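# Four arms unfold a collapsed crate and latch its corners

## Task

A collapsible crate is lying flat on the floor. Unfold it so that each of its four side walls stands upright and each of its four corner latches is engaged. The crate must stay that way after the robots let go.

## Robot and tools

ROBOTS. There are four identical i2rt Big YAM arms: arm1, arm2, arm3 and arm4. Each has six revolute joints, a two-finger gripper and a wrist camera. Two fixed room cameras, cam_high and cam_low, also watch the scene. A hand reaches about 1.0 m from the axis of joint 1.

Foot (base_link) poses in the scene frame, in metres, with quaternions in wxyz order. Each foot faces along its own +x.
- arm1: (-0.344, +0.564, 0.400), quat (0.769, -0.004, 0, -0.639)
- arm2: (-0.347, -0.575, 0.384), quat (0.754, 0, 0, 0.657)
- arm3: (+0.320, +0.573, 0.372), quat (0.627, 0.001, -0.001, -0.779)
- arm4: (+0.356, -0.566, 0.334), quat (0.630, 0, 0, 0.777)
So arm1 and arm3 stand on the +y side, and arm2 and arm4 on the -y side.

FRAME. All poses share one scene frame. Its origin is on the floor and +z points up. "hand" is the point between the finger pads, roughly 1 cm short of the fingertips. The fingers point along the hand's +z axis and open and close along its y axis. A hand pose is written [x, y, z, qw, qx, qy, qz]. "hand_target" is where the hand would sit if the joints reached the targets they now hold. The printed hand can be off from the real one, especially at long reach.

move. This tool takes the optional keys arm1, arm2, arm3, arm4 and cameras. An arm whose key is left out gets nothing new, but it keeps pursuing its old targets. Each arm's object may contain:
- "joints": absolute targets by name. joint1_rad runs -2.879 to 2.879 and turns the arm about its foot, counter-clockwise seen from above. joint2_rad runs 0 to 3.141; this is the shoulder, which lifts the upper arm up and then forward. joint3_rad runs 0 to 3.019; this is the elbow, and 0 means fully folded. joint4_rad runs -1.692 to 1.57; this pitches the hand, and + tilts the fingers up. joint5_rad runs -1.57 to 1.57; this swings the hand sideways, and + is toward the arm's right. joint6_rad runs -2.094 to 2.094; this rolls the hand, and + is clockwise seen from behind. These are in radians. gripper_m runs 0 to 0.093 and is the gap between the fingertips in metres.
- "target": one absolute hand pose of 7 numbers in the scene frame, as above. The hand travels in a straight line from its current hand_target toward that pose. When "target" is given, "joints" may hold only gripper_m.
- "speed": the top speed along the path, 0.002 to 0.5 m/s, default 0.25. Rotation is capped at twice that figure in rad/s. It is only allowed together with "target".
All motions in one call start at the same moment. All hand paths in one call finish together, paced by the slowest. A path lasts 0.5 to 10 s, and an action at most 15 s. Each control step keeps the commanded pose within 100 mm and 20° of the measured hand. Paths do not avoid obstacles or other arms. Hands lag behind, can overshoot the speed near full stretch, and often stop a centimetre or more off the pose. Joints move at different rates, so a pure joint move can sweep the hand on a wide arc.

"cameras" lists names from arm1_cam_wrist to arm4_cam_wrist, cam_high, cam_low, or "all". An empty list means no images. If it is omitted, a call with no action returns every camera and an action returns none. A call with no action returns the full state and the scene number.

RESULTS. Each arm reports joint_positions, Joint velocities (rad/s, and m/s for the gripper), joint torques (N m, joints 1 to 6; numbers 3 and 4 wrap at ±28; offsets and friction make them rough), hand, hand_target, joint_status and hand_status. The "move" line gives each moved arm as "done" or its worst status word. The status words mean:
- off_target: the joint stopped short and may still be pushing.
- time_out: the joint did not finish, and it keeps a nearby target it still pushes toward.
- not_followed: a safety check blocked the command; "joint command not followed" or "pose unreachable" also appears. The gripper part of the call still runs.
- limit_stop_at_motor_heat: see MOTOR HEAT; send the target again.
on_its_own lists unrequested activity, and its "held at" gives the current target. An arm under "as last shown" was not commanded, and its omitted lines are unchanged. The "pictures" line gives the image order; images can lag the state slightly. A very small joint change may produce no motion.

wait: "seconds" 0 to 10, plus optional "cameras". It commands nothing and returns the state.
zoom_image: "camera" plus "region" [x0, y0, x1, y1] in pixels, with the origin at top-left and at most 504×504. It works only for a camera present in the latest images. All images are 672×504; wrist cameras are fisheye.
read_manual: returns only URDF licence texts.
finished_scene: takes "scene" (integer) and cannot be undone. Call it only when the crate stands set up on its own.

CALL RULES. An unknown key makes a call invalid, but later calls in the same reply still run. An out-of-range value gets the call refused, and then later move, wait and finished_scene calls in that reply are skipped. The simulation keeps running while you compose a reply, and arms hold their last command.

GRIPPER. Closed on nothing, it reads 0.000 to 0.003. Gripping something rigid at full force, it reads up to about 5 mm narrower than the object, or about 2 mm wider on some units. For a light grip, aim slightly below the width read at first contact. About 5 mm below that gives full force (50 to 64 N per pad). To release, command well above the reading.

AVOID. Do not let two arms press together hard, and do not let a gripper close on another arm's fingers, which counts as a press. The anti-collision check can react too late and ignores fingers, gripper housings and wrist cameras. Arms do not stop on contact and will keep pushing. Avoid hard hits, slams, dropping the crate or letting it fall, and releasing parts while they move. To relieve an arm that is stuck pushing, command its joints to their reported positions.

MOTOR HEAT. Sustained pushing, carrying a load or a long outstretched pose heats the motors. A MOTOR HOT line appears at 85 °C. At 100 °C an OVER-TEMPERATURE FAULT makes that arm go limp and drop for 30 to 60 s or more, and this can happen without a warning first.

Each tool is called after "Call:" as name(argument=value, ...), one argument or row to a line, values as JSON.

## Session

Call:
move(
)

Scene clock: 0.00 s.
Joint torques (N m): no reading
Motor temperatures (°C): arm1=[27 28 28 28 23 23 25] | arm2=[24 25 23 25 28 27 25] | arm3=[26 24 27 24 26 24 27] | arm4=[25 26 26 31 26 25 27]
Heat: arm1: hottest joint2_rad 28 °C; arm2: hottest joint5_rad 28 °C; arm3: hottest joint3_rad 27 °C; arm4: hottest joint4_rad 31 °C.
Joint velocities: within noise
arm1.joint_positions: joint1_rad=-0.585 joint2_rad=+0.467 joint3_rad=+1.640 joint4_rad=-1.554 joint5_rad=+0.191 joint6_rad=-0.040 gripper_m=+0.09396
arm1.joint_status: not commanded
arm1.hand: x=-0.4062 y=+0.4986 z=+1.0234 quat_wxyz=(-0.233, -0.706, -0.424, +0.517) (m; scene frame)
arm1.hand_target: x=-0.4048 y=+0.5020 z=+1.0297 quat_wxyz=(-0.238, -0.702, -0.420, +0.523) (m; scene frame)
arm1.hand_status: not commanded
arm2.joint_positions: joint1_rad=+0.742 joint2_rad=+0.378 joint3_rad=+1.702 joint4_rad=-1.262 joint5_rad=-0.142 joint6_rad=-0.320 gripper_m=+0.09396
arm2.joint_status: not commanded
arm2.hand: x=-0.3865 y=-0.5610 z=+1.1031 quat_wxyz=(-0.397, +0.664, -0.167, -0.611) (m; scene frame)
arm2.hand_target: x=-0.3859 y=-0.5619 z=+1.1085 quat_wxyz=(-0.399, +0.660, -0.165, -0.614) (m; scene frame)
arm2.hand_status: not commanded
arm3.joint_positions: joint1_rad=+0.368 joint2_rad=+0.508 joint3_rad=+1.375 joint4_rad=-1.360 joint5_rad=-0.070 joint6_rad=+0.635 gripper_m=+0.09396
arm3.joint_status: not commanded
arm3.hand: x=+0.3593 y=+0.3880 z=+0.9196 quat_wxyz=(-0.486, -0.725, -0.459, +0.167) (m; scene frame)
arm3.hand_target: x=+0.3588 y=+0.3913 z=+0.9281 quat_wxyz=(-0.494, -0.720, -0.456, +0.170) (m; scene frame)
arm3.hand_status: not commanded
arm4.joint_positions: joint1_rad=+0.790 joint2_rad=+0.548 joint3_rad=+1.366 joint4_rad=-1.267 joint5_rad=+0.241 joint6_rad=-0.097 gripper_m=+0.09396
arm4.joint_status: not commanded
arm4.hand: x=+0.1989 y=-0.4149 z=+0.8936 quat_wxyz=(-0.270, +0.802, -0.260, -0.465) (m; scene frame)
arm4.hand_target: x=+0.2019 y=-0.4169 z=+0.9028 quat_wxyz=(-0.272, +0.796, -0.260, -0.474) (m; scene frame)
arm4.hand_status: not commanded
pictures: arm1_cam_wrist, arm2_cam_wrist, arm3_cam_wrist, arm4_cam_wrist, cam_high, cam_low

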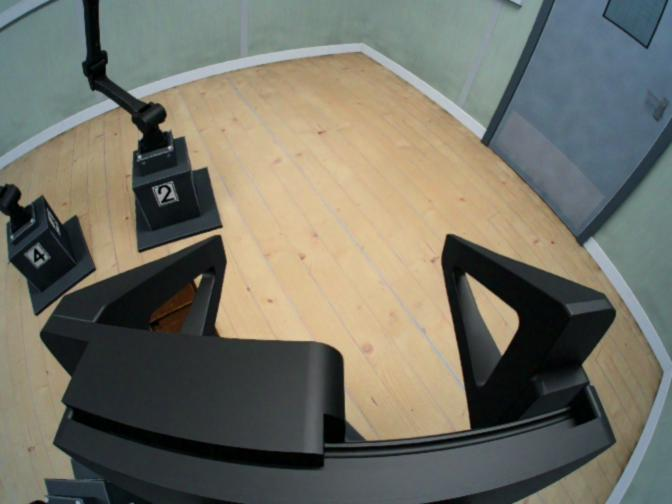

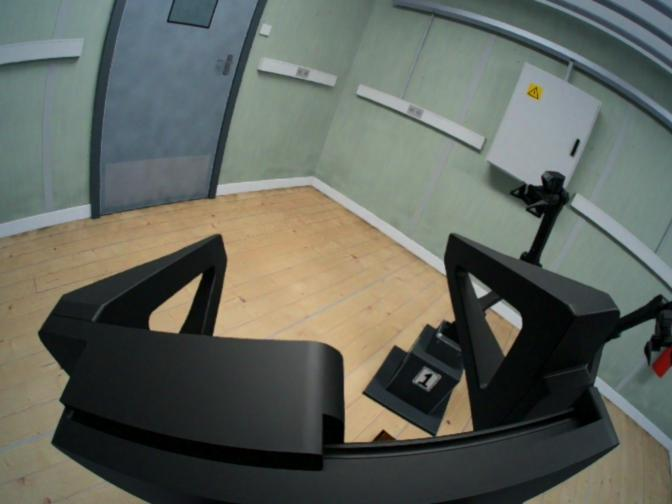

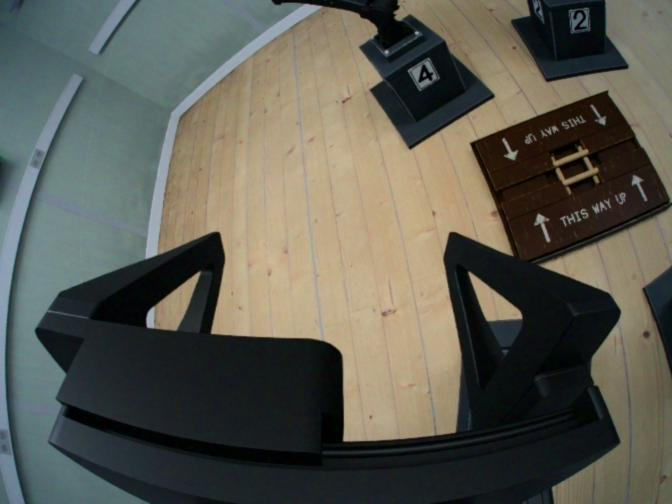

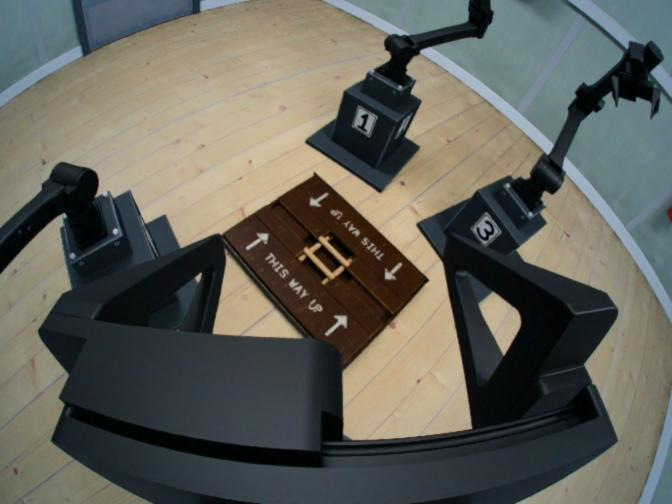

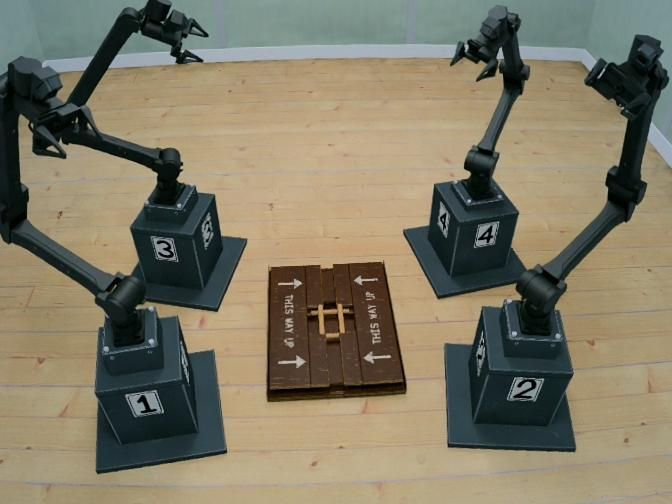

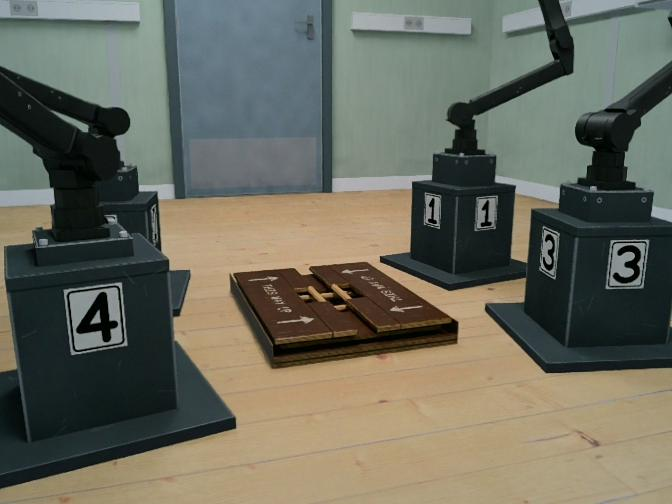

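Call:
zoom_image(
  camera="cam_high",
  region=[250, 250, 420, 410],
)

Call:
zoom_image(
  camera="cam_low",
  region=[220, 250, 470, 380],
)

Call:
zoom_image(
  camera="arm4_cam_wrist",
  region=[210, 160, 440, 370],
)

Call:
zoom_image(
  camera="arm3_cam_wrist",
  region=[460, 80, 672, 280],
)

Scaled by 2.965 from the camera's 672x504 image, which has a finer 960x720 frame.

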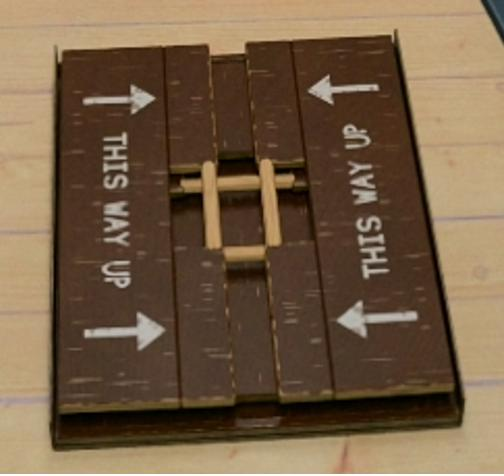

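Scaled by 2.016 from the camera's 672x504 image, which has a finer 960x720 frame.

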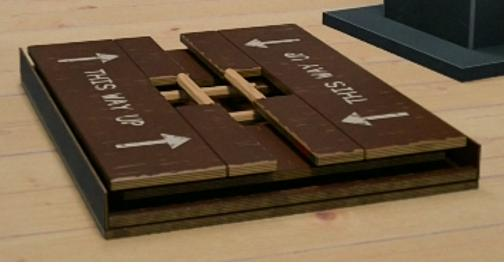

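Scaled by 2.191 from the camera's 672x504 image, which has a finer 960x720 frame.

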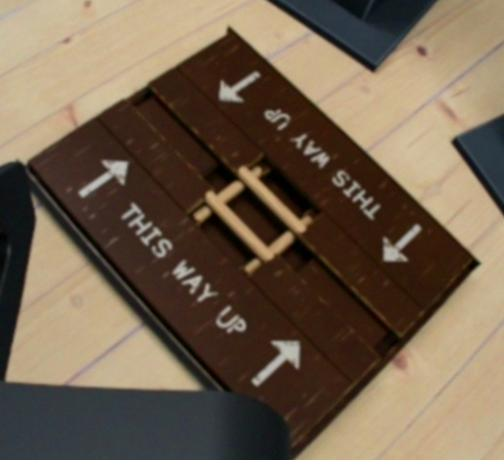

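Scaled by 2.377 from the camera's 672x504 image, which has a finer 960x720 frame.

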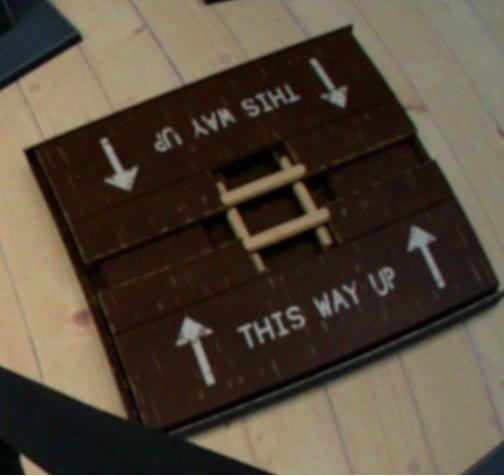

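Call:
move(
  arm1={"joints":{"joint1_rad":0.3,"joint2_rad":1.7,"joint3_rad":1.3,"joint4_rad":-1.17,"joint5_rad":0,"joint6_rad":0}},
  arm4={"joints":{"joint1_rad":0.3,"joint2_rad":1.7,"joint3_rad":1.3,"joint4_rad":-1.17,"joint5_rad":0,"joint6_rad":0}},
  cameras=["arm1_cam_wrist","arm4_cam_wrist","cam_high","cam_low"],
)

Scene clock: 15.67 s.
Joint torques (N m): arm1=[-0.03 -17.85 8.14 0.96 0.18 0.19] | arm2=[-0.09 9.47 3.95 1.78 0.02 0] | arm3=[-0.38 1.67 7.12 2.4 0.11 -0.02] | arm4=[1.9 -14.74 9.28 0.09 -0.15 0.29]
Motor temperatures (°C): arm1=[27 28 29 28 23 23 25] | arm2=[24 25 24 25 28 27 25] | arm3=[26 24 27 24 26 23 27] | arm4=[25 26 28 31 26 25 27]
Heat: arm1: hottest joint3_rad 29 °C; arm2: hottest joint5_rad 28 °C; arm3: hottest joint3_rad 27 °C; arm4: hottest joint4_rad 31 °C.
move: arm1 done; arm4 done
Joint velocities: within noise
arm1.joint_positions: joint1_rad=+0.315 joint2_rad=+1.708 joint3_rad=+1.295 joint4_rad=-1.177 joint5_rad=-0.001 joint6_rad=-0.014 gripper_m=+0.09397
arm1.joint_status: all done
arm1.hand: x=-0.1110 y=+0.1382 z=+0.4963 quat_wxyz=(+0.009, -0.504, -0.863, -0.001) (m; scene frame)
arm1.hand_target: x=-0.1116 y=+0.1336 z=+0.4962 quat_wxyz=(+0.005, -0.513, -0.859, +0.001) (m; scene frame)
arm1.hand_status: not commanded
arm2, arm3: as last shown
arm4.joint_positions: joint1_rad=+0.297 joint2_rad=+1.700 joint3_rad=+1.300 joint4_rad=-1.172 joint5_rad=+0.002 joint6_rad=-0.008 gripper_m=+0.09395
arm4.joint_status: all done
arm4.hand: x=+0.1201 y=-0.1372 z=+0.4351 quat_wxyz=(-0.001, +0.863, -0.505, +0.001) (m; scene frame)
arm4.hand_target: x=+0.1199 y=-0.1368 z=+0.4294 quat_wxyz=(+0.002, +0.859, -0.513, +0.004) (m; scene frame)
arm4.hand_status: not commanded
pictures: arm1_cam_wrist, arm4_cam_wrist, cam_high, cam_low

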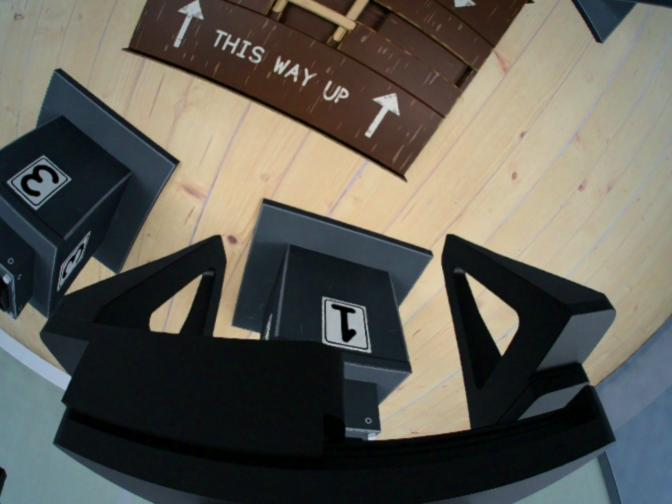

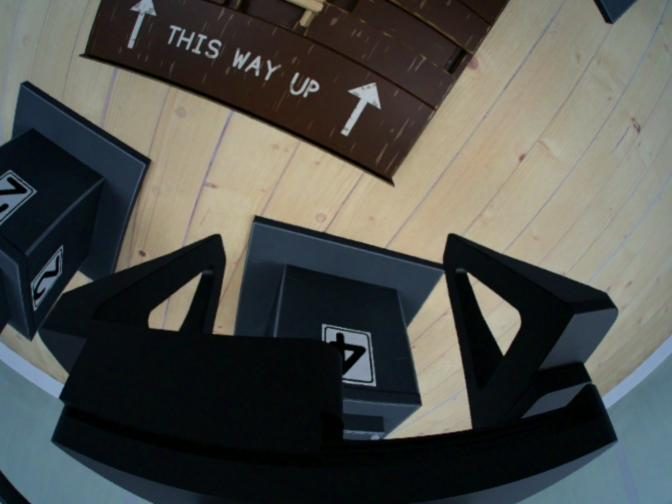

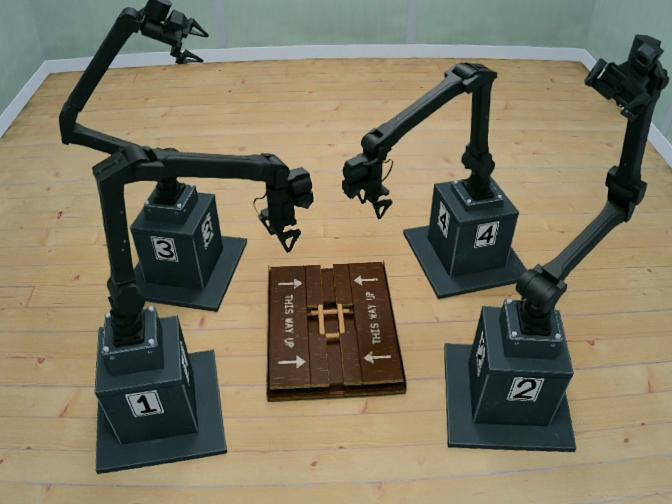

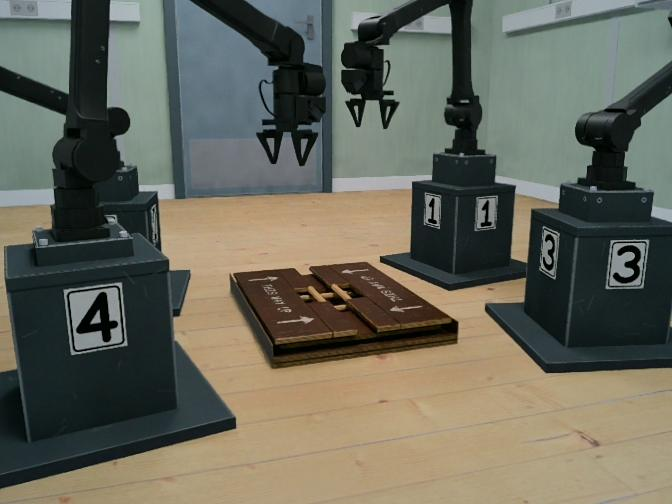

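Call:
move(
  arm1={"joints":{"joint1_rad":0.42,"joint2_rad":1.5,"joint4_rad":-0.75}},
  arm4={"joints":{"joint1_rad":-0.3,"joint2_rad":1.4}},
  cameras=["arm1_cam_wrist","cam_low"],
)

Call:
zoom_image(
  camera="arm1_cam_wrist",
  region=[150, 50, 550, 350],
)

Scene clock: 28.17 s.
Joint torques (N m): arm1=[-1.2 -15.09 9.46 2.37 0.17 0.21] | arm2=[-0.03 9.35 3.96 1.8 0.03 0] | arm3=[-0.62 1.67 7.2 2.26 0.13 0.05] | arm4=[1.08 -10.58 10.66 0.81 -0.14 0.27]
Motor temperatures (°C): arm1=[27 28 29 28 23 23 25] | arm2=[24 26 24 25 28 27 25] | arm3=[26 24 28 24 26 23 27] | arm4=[25 26 29 31 26 25 27]
Heat: arm1: hottest joint3_rad 29 °C; arm2: hottest joint5_rad 28 °C; arm3: hottest joint3_rad 28 °C; arm4: hottest joint4_rad 31 °C.
move: arm1 done; arm4 done
Joint velocities: within noise
arm1.joint_positions: joint1_rad=+0.425 joint2_rad=+1.490 joint3_rad=+1.295 joint4_rad=-0.767 joint5_rad=-0.001 joint6_rad=-0.012 gripper_m=+0.09397
arm1.joint_status: all done
arm1.hand: x=-0.0133 y=+0.0939 z=+0.6367 quat_wxyz=(-0.264, -0.434, -0.849, +0.143) (m; scene frame)
arm1.hand_target: x=-0.0136 y=+0.0868 z=+0.6362 quat_wxyz=(-0.269, -0.442, -0.843, +0.145) (m; scene frame)
arm1.hand_status: not commanded
arm2, arm3: as last shown
arm4.joint_positions: joint1_rad=-0.299 joint2_rad=+1.384 joint3_rad=+1.300 joint4_rad=-1.174 joint5_rad=+0.002 joint6_rad=-0.007 gripper_m=+0.09397
arm4.joint_status: all done
arm4.hand: x=+0.4000 y=-0.0929 z=+0.5817 quat_wxyz=(-0.116, +0.668, -0.727, -0.104) (m; scene frame)
arm4.hand_target: x=+0.4030 y=-0.0906 z=+0.5748 quat_wxyz=(-0.111, +0.661, -0.735, -0.101) (m; scene frame)
arm4.hand_status: not commanded
pictures: arm1_cam_wrist, cam_low

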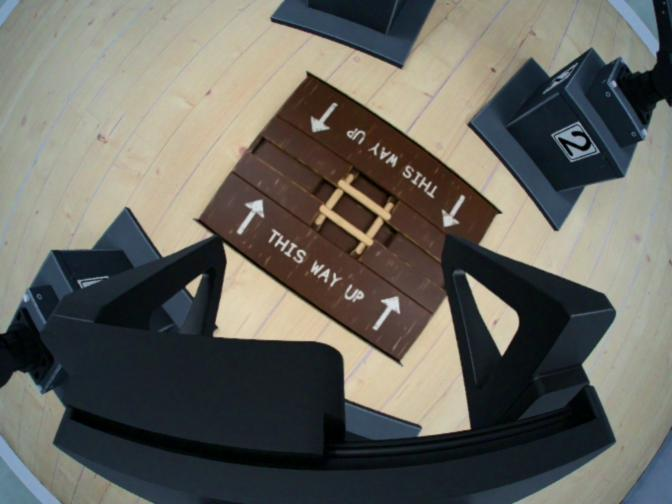

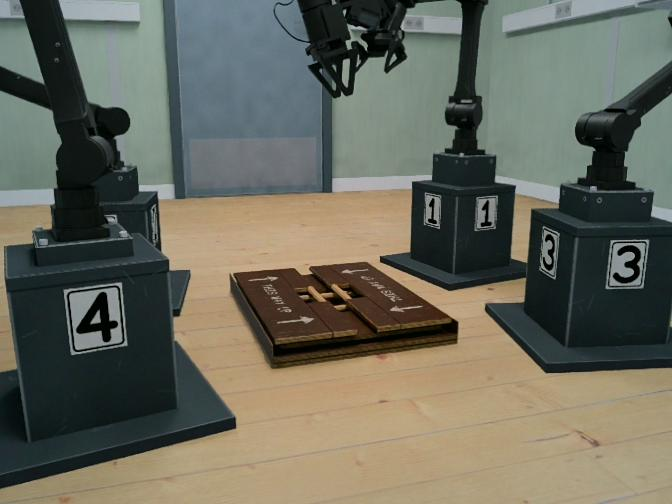

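Scaled by 1.260 from the camera's 672x504 image, which has a finer 960x720 frame.

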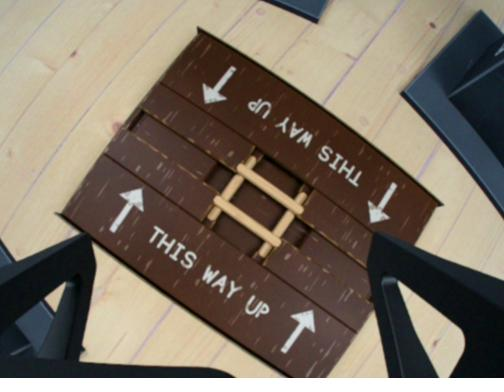

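Call:
move(
  arm1={"target":[-0.01,0.04,0.22,0,0,1,0],"speed":0.4,"joints":{"gripper_m":0.06}},
  cameras=["arm1_cam_wrist","arm4_cam_wrist","cam_high","cam_low"],
)

Scene clock: 40.17 s.
Joint torques (N m): arm1=[0.44 -24.18 8.5 0.09 0.16 -0.08] | arm2=[-0.09 9.47 3.96 1.78 0.03 0] | arm3=[-0.85 1.49 7.28 2.3 0.11 0.02] | arm4=[1.26 -10.34 10.62 0.8 -0.15 0.27]
Motor temperatures (°C): arm1=[27 29 30 28 23 23 25] | arm2=[24 26 24 25 28 26 25] | arm3=[26 24 28 24 26 23 27] | arm4=[25 26 30 31 26 25 27]
Heat: arm1: hottest joint3_rad 30 °C; arm2: hottest joint5_rad 28 °C; arm3: hottest joint3_rad 28 °C; arm4: hottest joint4_rad 31 °C.
move: arm1 off_target
Joint velocities: within noise
arm1.joint_positions: joint1_rad=+0.384 joint2_rad=+2.389 joint3_rad=+1.574 joint4_rad=-0.781 joint5_rad=-0.006 joint6_rad=-0.978 gripper_m=+0.06006
arm1.joint_status: all done
arm1.hand: x=-0.0214 y=+0.0576 z=+0.2150 quat_wxyz=(+0.007, -0.012, -1.000, -0.009) (m; scene frame)
arm1.hand_target: x=-0.0123 y=+0.0438 z=+0.2218 quat_wxyz=(+0.001, -0.004, -1.000, +0.002) (m; scene frame)
arm1.hand_status: off_target (0.022 m and 1.9 deg from the pose sent, 0.420 m and 63.8 deg at the start)
arm2, arm3: as last shown
arm4.joint_positions: joint1_rad=-0.300 joint2_rad=+1.384 joint3_rad=+1.300 joint4_rad=-1.174 joint5_rad=+0.002 joint6_rad=-0.007 gripper_m=+0.09397
arm4.joint_status: not commanded
arm4.hand: x=+0.4007 y=-0.0930 z=+0.5817 quat_wxyz=(-0.116, +0.668, -0.728, -0.104) (m; scene frame)
arm4.hand_target: x=+0.4038 y=-0.0907 z=+0.5748 quat_wxyz=(-0.111, +0.660, -0.736, -0.101) (m; scene frame)
arm4.hand_status: not commanded
pictures: arm1_cam_wrist, arm4_cam_wrist, cam_high, cam_low

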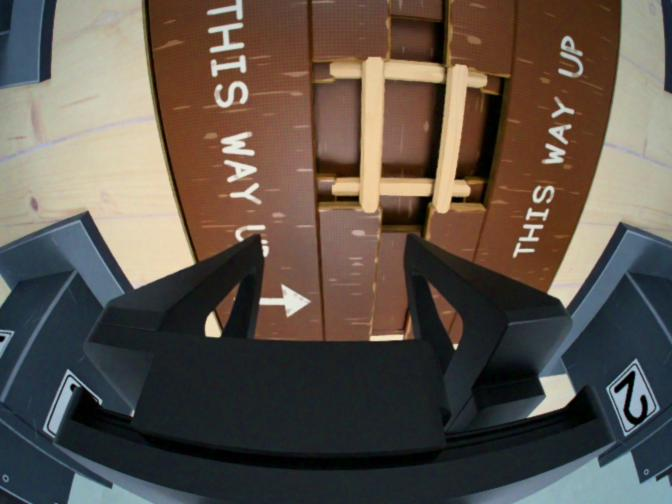

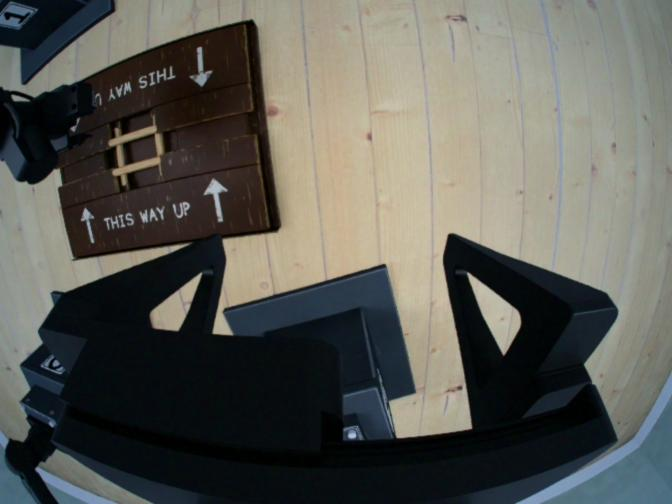

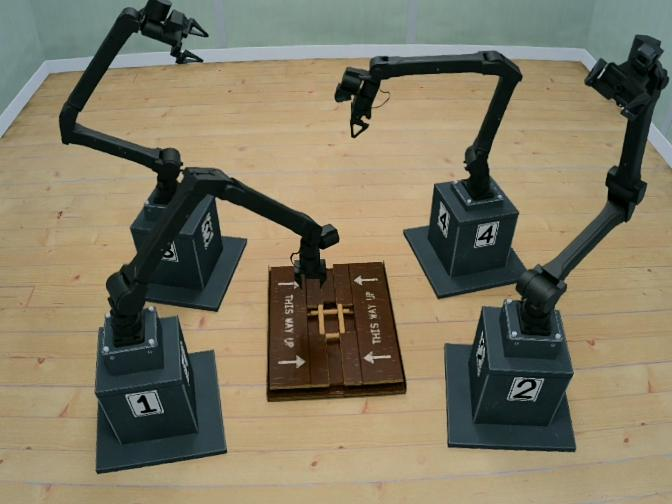

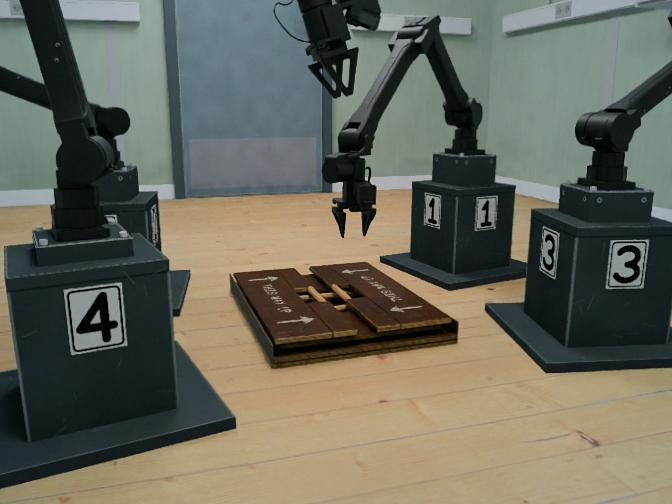

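Call:
move(
  arm1={"target":[0.0,0.015,0.11,0,0,1,0]},
  cameras=["arm1_cam_wrist","cam_low"],
)

Call:
zoom_image(
  camera="cam_low",
  region=[230, 180, 450, 370],
)

Scene clock: 44.77 s.
Joint torques (N m): arm1=[-0.85 -26.64 8.08 0.18 -0.03 -0.07] | arm2=[-0.09 9.47 3.97 1.8 0.03 0] | arm3=[-0.26 1.79 7.27 2.37 0.13 0.05] | arm4=[1.2 -10.34 10.61 0.8 -0.14 0.27]
Motor temperatures (°C): arm1=[27 29 30 28 23 23 25] | arm2=[24 26 24 25 28 26 25] | arm3=[26 24 29 24 26 23 27] | arm4=[25 26 30 31 26 25 27]
Heat: arm1: hottest joint3_rad 30 °C; arm2: hottest joint5_rad 28 °C; arm3: hottest joint3_rad 29 °C; arm4: hottest joint4_rad 31 °C.
move: arm1 off_target
Joint velocities: within noise
arm1.joint_positions: joint1_rad=+0.384 joint2_rad=+2.674 joint3_rad=+1.802 joint4_rad=-0.730 joint5_rad=-0.006 joint6_rad=-0.994 gripper_m=+0.06006
arm1.joint_status: not commanded
arm1.hand: x=-0.0069 y=+0.0333 z=+0.1014 quat_wxyz=(+0.009, -0.004, -1.000, -0.012) (m; scene frame)
arm1.hand_target: x=-0.0007 y=+0.0164 z=+0.1098 quat_wxyz=(+0.000, +0.000, -1.000, +0.000) (m; scene frame)
arm1.hand_status: off_target (0.021 m and 1.8 deg from the pose sent, 0.115 m and 1.9 deg at the start)
arm2, arm3, arm4: as last shown
pictures: arm1_cam_wrist, cam_low

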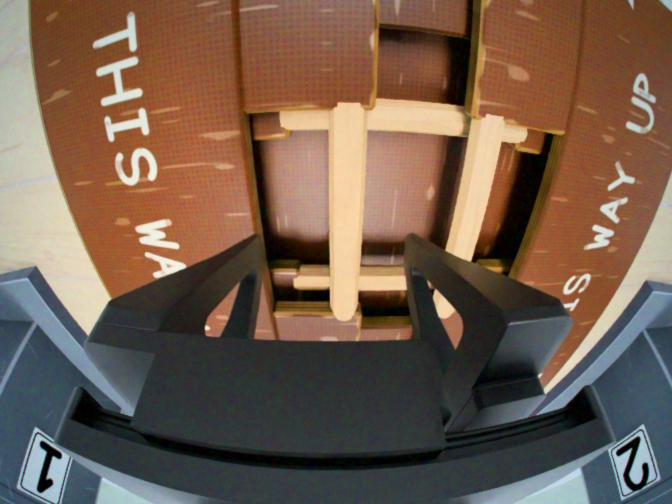

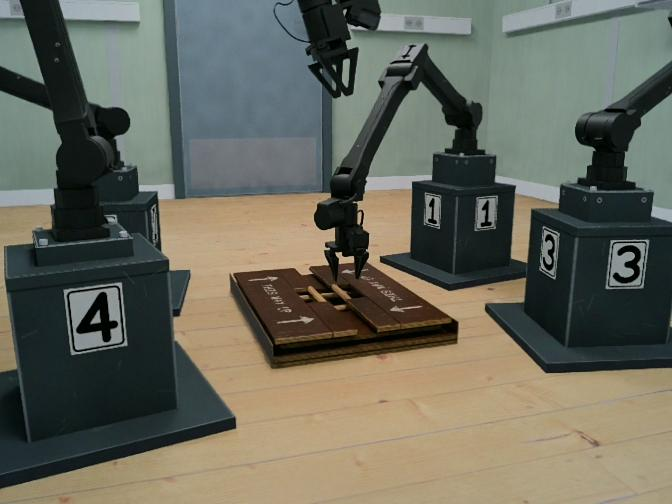

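Scaled by 2.291 from the camera's 672x504 image, which has a finer 960x720 frame.

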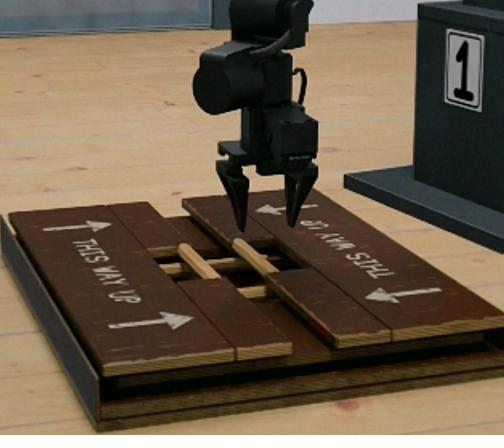

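Call:
move(
  arm1={"joints":{"gripper_m":0.042}},
)

Call:
move(
  arm1={"target":[-0.002,0.012,0.07,0,0,1,0],"speed":0.1},
  cameras=["arm1_cam_wrist","cam_low"],
)

Call:
zoom_image(
  camera="cam_low",
  region=[230, 180, 450, 370],
)

Scene clock: 48.67 s.
Joint torques (N m): arm1=[-0.73 -26.46 8.09 0.1 -0.06 -0.07] | arm2=[-0.03 9.47 3.95 1.78 0.03 0] | arm3=[-0.32 1.85 7.28 2.36 0.11 0.01] | arm4=[1.26 -10.34 10.61 0.8 -0.14 0.27]
Motor temperatures (°C): arm1=[27 30 31 28 23 23 25] | arm2=[24 26 24 25 28 26 25] | arm3=[26 24 29 24 26 23 27] | arm4=[25 26 30 31 26 25 27]
Heat: arm1: hottest joint3_rad 31 °C; arm2: hottest joint5_rad 28 °C; arm3: hottest joint3_rad 29 °C; arm4: hottest joint4_rad 31 °C.
move: arm1 done
Joint velocities: within noise
arm1.joint_positions: joint1_rad=+0.384 joint2_rad=+2.674 joint3_rad=+1.802 joint4_rad=-0.730 joint5_rad=-0.006 joint6_rad=-0.994 gripper_m=+0.04216
arm1.joint_status: all done
arm1.hand: x=-0.0069 y=+0.0333 z=+0.1014 quat_wxyz=(+0.009, -0.004, -1.000, -0.012) (m; scene frame)
arm1.hand_target: x=-0.0007 y=+0.0164 z=+0.1098 quat_wxyz=(+0.000, +0.000, -1.000, +0.000) (m; scene frame)
arm1.hand_status: not commanded
arm2, arm3, arm4: as last shown
pictures: none

Scene clock: 50.10 s.
Joint torques (N m): arm1=[-1.2 -25.7 8.05 0.79 -0.03 -0.03] | arm2=[-0.09 9.41 3.96 1.78 0.03 0] | arm3=[-0.32 1.44 7.27 2.44 0.14 0.02] | arm4=[1.2 -10.34 10.61 0.8 -0.14 0.27]
Motor temperatures (°C): arm1=[27 30 31 28 23 23 25] | arm2=[24 26 24 25 28 26 25] | arm3=[26 24 29 24 26 23 27] | arm4=[25 26 31 31 26 25 27]
Heat: arm1: hottest joint3_rad 31 °C; arm2: hottest joint5_rad 28 °C; arm3: hottest joint3_rad 29 °C; arm4: hottest joint3_rad 31 °C.
move: arm1 off_target
Joint velocities: within noise
arm1.joint_positions: joint1_rad=+0.384 joint2_rad=+2.754 joint3_rad=+1.868 joint4_rad=-0.719 joint5_rad=-0.006 joint6_rad=-0.998 gripper_m=+0.04206
arm1.joint_status: not commanded
arm1.hand: x=-0.0056 y=+0.0308 z=+0.0683 quat_wxyz=(+0.010, -0.002, -1.000, -0.013) (m; scene frame)
arm1.hand_target: x=-0.0017 y=+0.0125 z=+0.0709 quat_wxyz=(+0.000, +0.000, -1.000, +0.001) (m; scene frame)
arm1.hand_status: off_target (0.019 m and 1.9 deg from the pose sent, 0.038 m and 1.8 deg at the start)
arm2, arm3, arm4: as last shown
pictures: arm1_cam_wrist, cam_low

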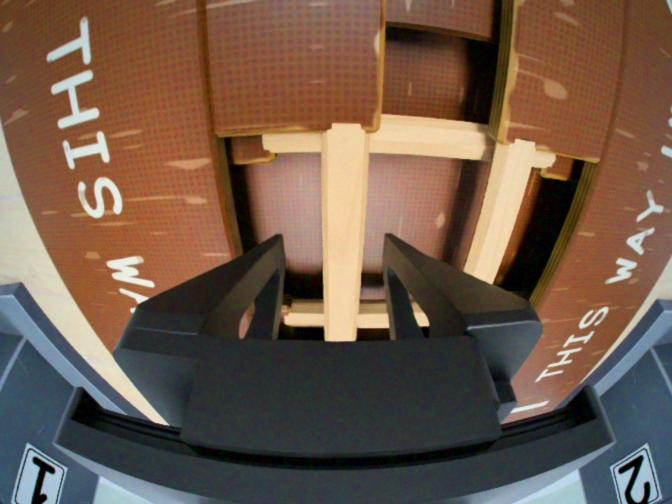

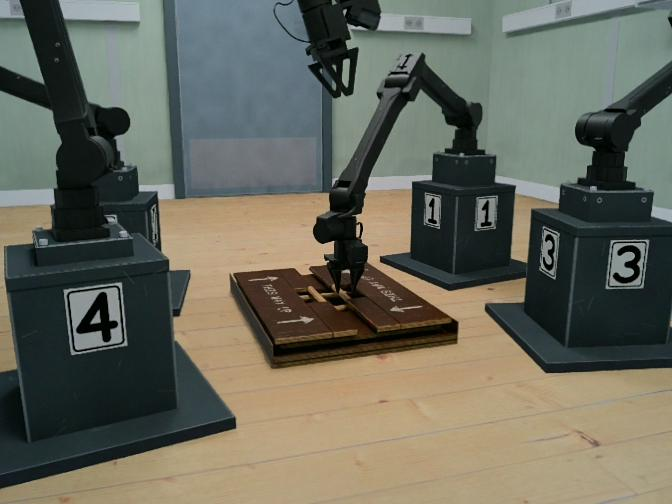

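Scaled by 2.291 from the camera's 672x504 image, which has a finer 960x720 frame.

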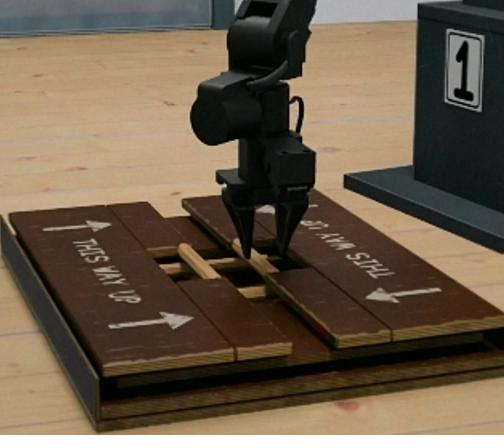

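Call:
move(
  arm1={"target":[-0.002,0.01,0.056,0,0,1,0],"speed":0.1},
)

Call:
move(
  arm1={"joints":{"gripper_m":0.006}},
  cameras=["arm1_cam_wrist","cam_low"],
)

Call:
zoom_image(
  camera="cam_low",
  region=[230, 180, 450, 370],
)

Scene clock: 52.33 s.
Joint torques (N m): arm1=[-1.49 -25.88 8.18 0.88 -0.04 -0.03] | arm2=[-0.03 9.41 3.96 1.78 0.02 -0.01] | arm3=[-0.85 2.14 7.15 2.36 0.12 0.02] | arm4=[1.2 -10.34 10.61 0.8 -0.14 0.27]
Motor temperatures (°C): arm1=[27 30 31 28 23 23 25] | arm2=[24 26 24 25 28 26 25] | arm3=[26 24 29 24 26 23 27] | arm4=[25 26 31 31 26 25 27]
Heat: arm1: hottest joint3_rad 31 °C; arm2: hottest joint5_rad 28 °C; arm3: hottest joint3_rad 29 °C; arm4: hottest joint3_rad 31 °C.
move: arm1 off_target
Joint velocities: within noise
arm1.joint_positions: joint1_rad=+0.381 joint2_rad=+2.785 joint3_rad=+1.898 joint4_rad=-0.719 joint5_rad=-0.006 joint6_rad=-1.000 gripper_m=+0.04206
arm1.joint_status: not commanded
arm1.hand: x=-0.0065 y=+0.0284 z=+0.0564 quat_wxyz=(+0.010, -0.003, -1.000, -0.014) (m; scene frame)
arm1.hand_target: x=-0.0031 y=+0.0112 z=+0.0558 quat_wxyz=(+0.000, +0.000, -1.000, -0.001) (m; scene frame)
arm1.hand_status: off_target (0.019 m and 2.0 deg from the pose sent, 0.024 m and 1.9 deg at the start)
arm2, arm3, arm4: as last shown
pictures: none

Scene clock: 52.93 s.
Joint torques (N m): arm1=[-1.08 -25.05 8.05 0.87 0.04 -0.05] | arm2=[-0.09 9.47 3.96 1.8 0.03 0] | arm3=[-1.03 1.73 7.19 2.22 0.12 0.02] | arm4=[1.2 -10.34 10.61 0.79 -0.14 0.27]
Motor temperatures (°C): arm1=[27 30 31 28 23 23 25] | arm2=[24 26 24 25 28 26 25] | arm3=[26 24 29 24 26 23 27] | arm4=[25 26 31 31 26 25 27]
Heat: arm1: hottest joint3_rad 31 °C; arm2: hottest joint5_rad 28 °C; arm3: hottest joint3_rad 29 °C; arm4: hottest joint3_rad 31 °C.
move: arm1 off_target
Joint velocities: within noise
arm1.joint_positions: joint1_rad=+0.381 joint2_rad=+2.785 joint3_rad=+1.901 joint4_rad=-0.718 joint5_rad=-0.007 joint6_rad=-1.000 gripper_m=+0.01643
arm1.joint_status: gripper_m off_target (ended at +0.01647, target +0.00600)
arm1.hand: x=-0.0052 y=+0.0268 z=+0.0571 quat_wxyz=(+0.008, -0.003, -1.000, -0.012) (m; scene frame)
arm1.hand_target: x=-0.0020 y=+0.0109 z=+0.0564 quat_wxyz=(+0.000, +0.000, -1.000, +0.000) (m; scene frame)
arm1.hand_status: not commanded
arm2.joint_positions: joint1_rad=+0.742 joint2_rad=+0.378 joint3_rad=+1.702 joint4_rad=-1.262 joint5_rad=-0.142 joint6_rad=-0.320 gripper_m=+0.09396
arm2.joint_status: not commanded
arm2.hand: x=-0.3865 y=-0.5610 z=+1.1031 quat_wxyz=(-0.397, +0.664, -0.167, -0.611) (m; scene frame)
arm2.hand_target: x=-0.3859 y=-0.5619 z=+1.1085 quat_wxyz=(-0.399, +0.660, -0.165, -0.614) (m; scene frame)
arm2.hand_status: not commanded
arm3.joint_positions: joint1_rad=+0.368 joint2_rad=+0.508 joint3_rad=+1.375 joint4_rad=-1.360 joint5_rad=-0.070 joint6_rad=+0.635 gripper_m=+0.09396
arm3.joint_status: not commanded
arm3.hand: x=+0.3593 y=+0.3880 z=+0.9196 quat_wxyz=(-0.486, -0.725, -0.459, +0.167) (m; scene frame)
arm3.hand_target: x=+0.3588 y=+0.3913 z=+0.9281 quat_wxyz=(-0.494, -0.720, -0.456, +0.170) (m; scene frame)
arm3.hand_status: not commanded
arm4: as last shown
pictures: arm1_cam_wrist, cam_low

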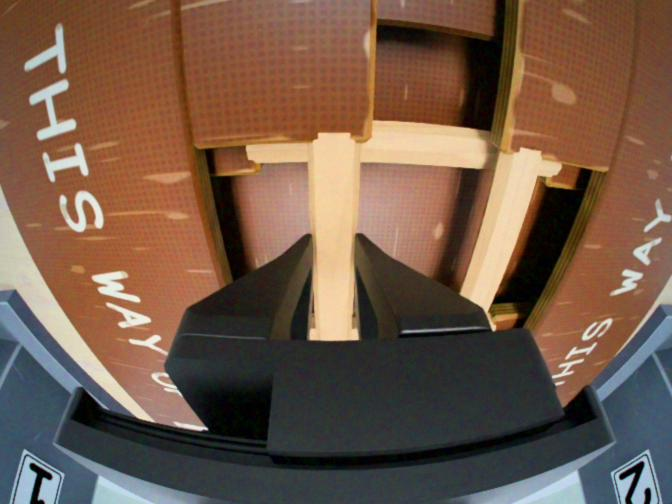

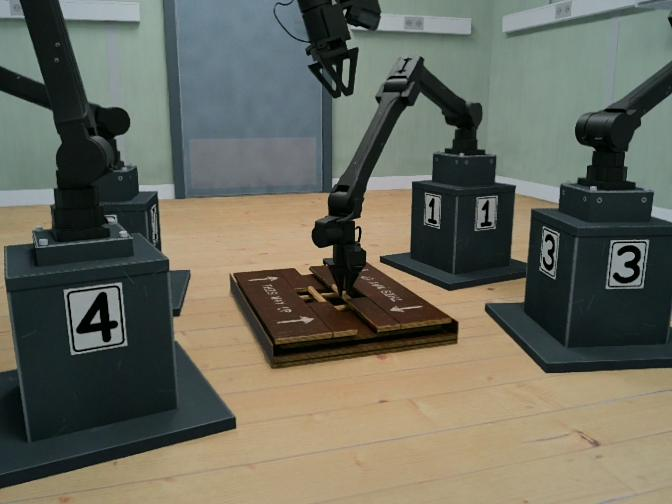

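Scaled by 2.291 from the camera's 672x504 image, which has a finer 960x720 frame.

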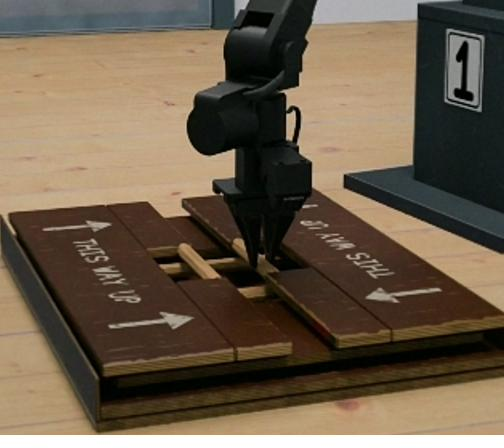

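Call:
move(
  arm1={"target":[-0.002,0.022,0.118,0,0,0.985,-0.174],"speed":0.12},
)

Call:
move(
  arm1={"target":[-0.002,0.053,0.171,0,0,0.940,-0.342],"speed":0.12},
  cameras=["arm1_cam_wrist","cam_low","cam_high"],
)

Scene clock: 58.47 s.
Joint torques (N m): arm1=[0.26 -26.81 4.1 2.35 1.03 0.12] | arm2=[-0.03 9.41 3.96 1.8 0.03 0] | arm3=[-1.2 1.67 7.25 2.44 0.13 0.01] | arm4=[1.2 -10.34 10.61 0.8 -0.14 0.27]
Motor temperatures (°C): arm1=[27 31 31 28 23 23 25] | arm2=[24 26 24 25 28 26 25] | arm3=[26 24 29 24 26 23 27] | arm4=[25 26 31 31 26 25 27]
Heat: arm1: hottest joint2_rad 31 °C; arm2: hottest joint5_rad 28 °C; arm3: hottest joint3_rad 29 °C; arm4: hottest joint3_rad 31 °C.
move: arm1 off_target
Joint velocities: within noise
arm1.joint_positions: joint1_rad=+0.432 joint2_rad=+2.585 joint3_rad=+1.531 joint4_rad=-0.272 joint5_rad=+0.165 joint6_rad=-0.982 gripper_m=+0.01643
arm1.joint_status: not commanded
arm1.hand: x=-0.0068 y=+0.0338 z=+0.1035 quat_wxyz=(+0.001, +0.004, -0.989, +0.149) (m; scene frame)
arm1.hand_target: x=-0.0016 y=+0.0227 z=+0.1171 quat_wxyz=(-0.003, +0.000, -0.985, +0.171) (m; scene frame)
arm1.hand_status: off_target (0.019 m and 2.9 deg from the pose sent, 0.061 m and 21.4 deg at the start)
arm2, arm3, arm4: as last shown
pictures: none

Scene clock: 60.63 s.
Joint torques (N m): arm1=[0.09 -24.29 2.89 2.41 1.02 0.05] | arm2=[-0.09 9.41 3.97 1.77 0.02 0] | arm3=[-0.56 1.32 7.21 2.36 0.13 -0.01] | arm4=[1.26 -10.34 10.61 0.8 -0.14 0.27]
Motor temperatures (°C): arm1=[27 31 31 28 23 23 25] | arm2=[24 26 24 25 28 26 25] | arm3=[26 24 29 24 26 23 27] | arm4=[25 26 31 31 26 25 27]
Heat: arm1: hottest joint2_rad 31 °C; arm2: hottest joint5_rad 28 °C; arm3: hottest joint3_rad 29 °C; arm4: hottest joint3_rad 31 °C.
move: arm1 off_target
Joint velocities: within noise
arm1.joint_positions: joint1_rad=+0.519 joint2_rad=+2.458 joint3_rad=+1.229 joint4_rad=+0.189 joint5_rad=+0.408 joint6_rad=-0.978 gripper_m=+0.01640
arm1.joint_status: not commanded
arm1.hand: x=-0.0074 y=+0.0570 z=+0.1565 quat_wxyz=(+0.004, +0.000, -0.946, +0.325) (m; scene frame)
arm1.hand_target: x=-0.0020 y=+0.0511 z=+0.1711 quat_wxyz=(+0.001, +0.002, -0.939, +0.343) (m; scene frame)
arm1.hand_status: off_target (0.016 m and 2.0 deg from the pose sent, 0.070 m and 22.8 deg at the start)
arm2, arm3, arm4: as last shown
pictures: arm1_cam_wrist, cam_high, cam_low

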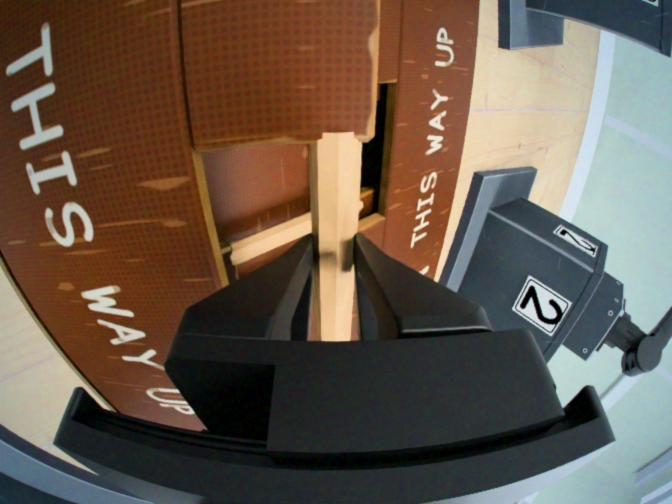

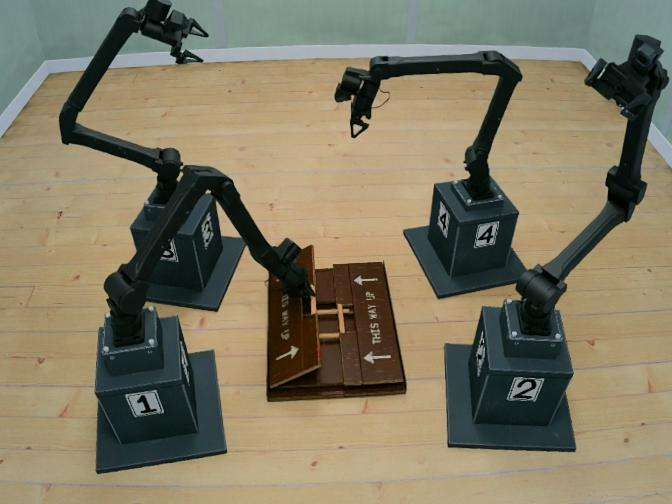

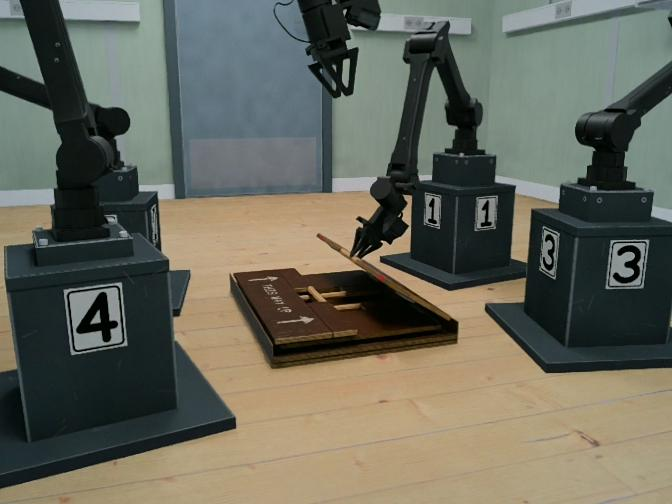

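Call:
move(
  arm1={"target":[-0.002,0.098,0.214,0,0,0.866,-0.5],"speed":0.12},
)

Call:
move(
  arm1={"target":[-0.002,0.152,0.234,0,0,0.777,-0.629],"speed":0.12},
  cameras=["arm1_cam_wrist","cam_low","cam_high"],
)

Scene clock: 64.70 s.
Joint torques (N m): arm1=[0.21 -20.42 2.25 3.47 1.02 0] | arm2=[-0.09 9.41 3.97 1.81 0.02 0] | arm3=[-1.08 1.49 7.13 2.35 0.11 0] | arm4=[1.2 -10.34 10.61 0.8 -0.14 0.27]
Motor temperatures (°C): arm1=[27 31 31 28 23 23 25] | arm2=[24 26 24 25 28 26 25] | arm3=[26 24 29 24 26 23 27] | arm4=[25 27 31 31 26 25 27]
Heat: arm1: hottest joint2_rad 31 °C; arm2: hottest joint5_rad 28 °C; arm3: hottest joint3_rad 29 °C; arm4: hottest joint3_rad 31 °C.
move: arm1 off_target
Joint velocities: within noise
arm1.joint_positions: joint1_rad=+0.637 joint2_rad=+2.435 joint3_rad=+1.006 joint4_rad=+0.675 joint5_rad=+0.671 joint6_rad=-1.049 gripper_m=+0.01637
arm1.joint_status: not commanded
arm1.hand: x=-0.0080 y=+0.1013 z=+0.2033 quat_wxyz=(+0.005, +0.002, -0.875, +0.484) (m; scene frame)
arm1.hand_target: x=-0.0021 y=+0.0979 z=+0.2133 quat_wxyz=(+0.002, +0.003, -0.866, +0.499) (m; scene frame)
arm1.hand_status: off_target (0.013 m and 2.2 deg from the pose sent, 0.071 m and 22.0 deg at the start)
arm2, arm3: as last shown
arm4.joint_positions: joint1_rad=-0.300 joint2_rad=+1.384 joint3_rad=+1.300 joint4_rad=-1.174 joint5_rad=+0.002 joint6_rad=-0.007 gripper_m=+0.09397
arm4.joint_status: not commanded
arm4.hand: x=+0.4007 y=-0.0930 z=+0.5817 quat_wxyz=(-0.116, +0.668, -0.728, -0.104) (m; scene frame)
arm4.hand_target: x=+0.4038 y=-0.0907 z=+0.5748 quat_wxyz=(-0.111, +0.660, -0.736, -0.101) (m; scene frame)
arm4.hand_status: not commanded
pictures: none

Scene clock: 66.83 s.
Joint torques (N m): arm1=[0.5 -19.31 0.98 3.55 0.45 -0.02] | arm2=[-0.09 9.47 3.96 1.81 0.03 0] | arm3=[-0.79 1.9 7.19 2.26 0.13 0.03] | arm4=[1.2 -10.34 10.61 0.8 -0.14 0.27]
Motor temperatures (°C): arm1=[27 31 31 28 23 23 25] | arm2=[24 26 24 25 28 26 25] | arm3=[26 24 29 24 26 23 27] | arm4=[25 27 31 31 26 25 27]
Heat: arm1: hottest joint2_rad 31 °C; arm2: hottest joint5_rad 28 °C; arm3: hottest joint3_rad 29 °C; arm4: hottest joint3_rad 31 °C.
move: arm1 done
Joint velocities: within noise
arm1.joint_positions: joint1_rad=+0.761 joint2_rad=+2.565 joint3_rad=+0.925 joint4_rad=+1.249 joint5_rad=+0.922 joint6_rad=-1.256 gripper_m=+0.01634
arm1.joint_status: not commanded
arm1.hand: x=-0.0084 y=+0.1490 z=+0.2308 quat_wxyz=(+0.008, -0.002, -0.783, +0.623) (m; scene frame)
arm1.hand_target: x=-0.0018 y=+0.1499 z=+0.2356 quat_wxyz=(+0.001, +0.000, -0.776, +0.631) (m; scene frame)
arm1.hand_status: done (0.008 m and 1.3 deg from the pose sent, 0.060 m and 20.1 deg at the start)
arm2, arm3, arm4: as last shown
pictures: arm1_cam_wrist, cam_high, cam_low

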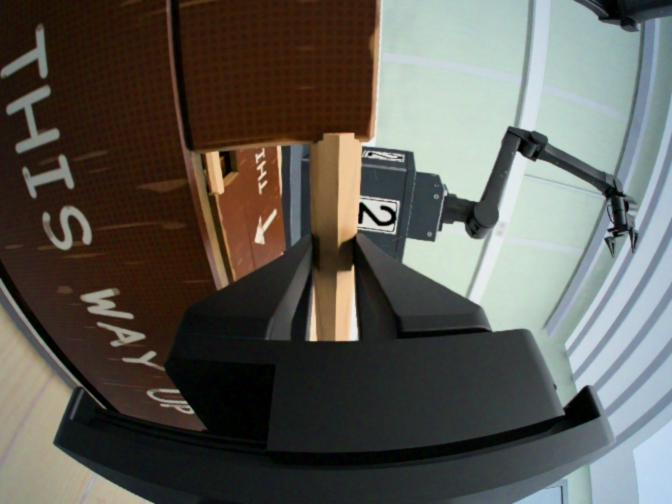

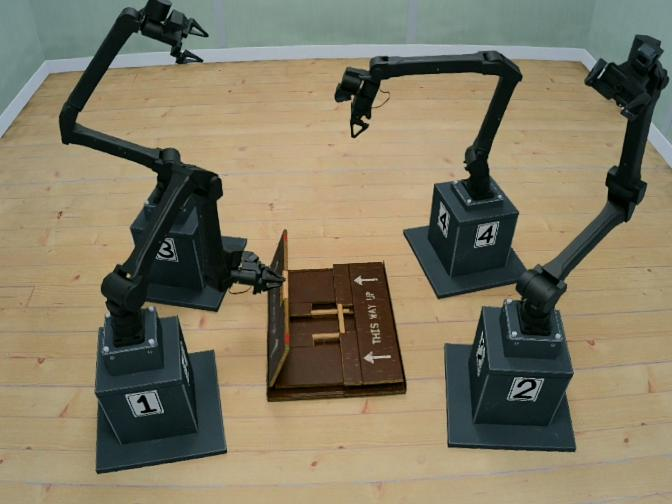

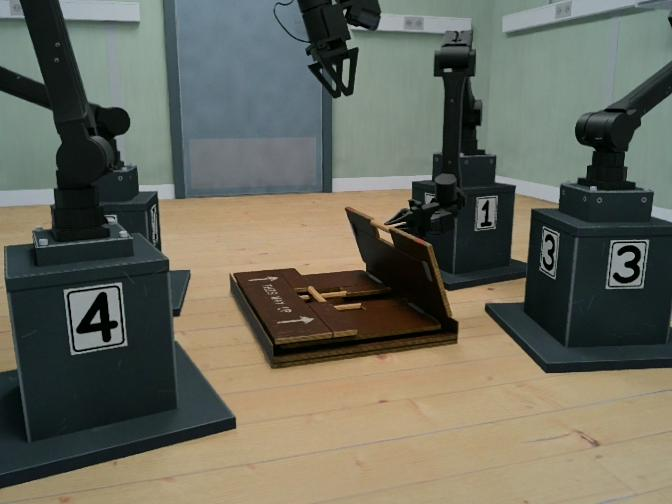

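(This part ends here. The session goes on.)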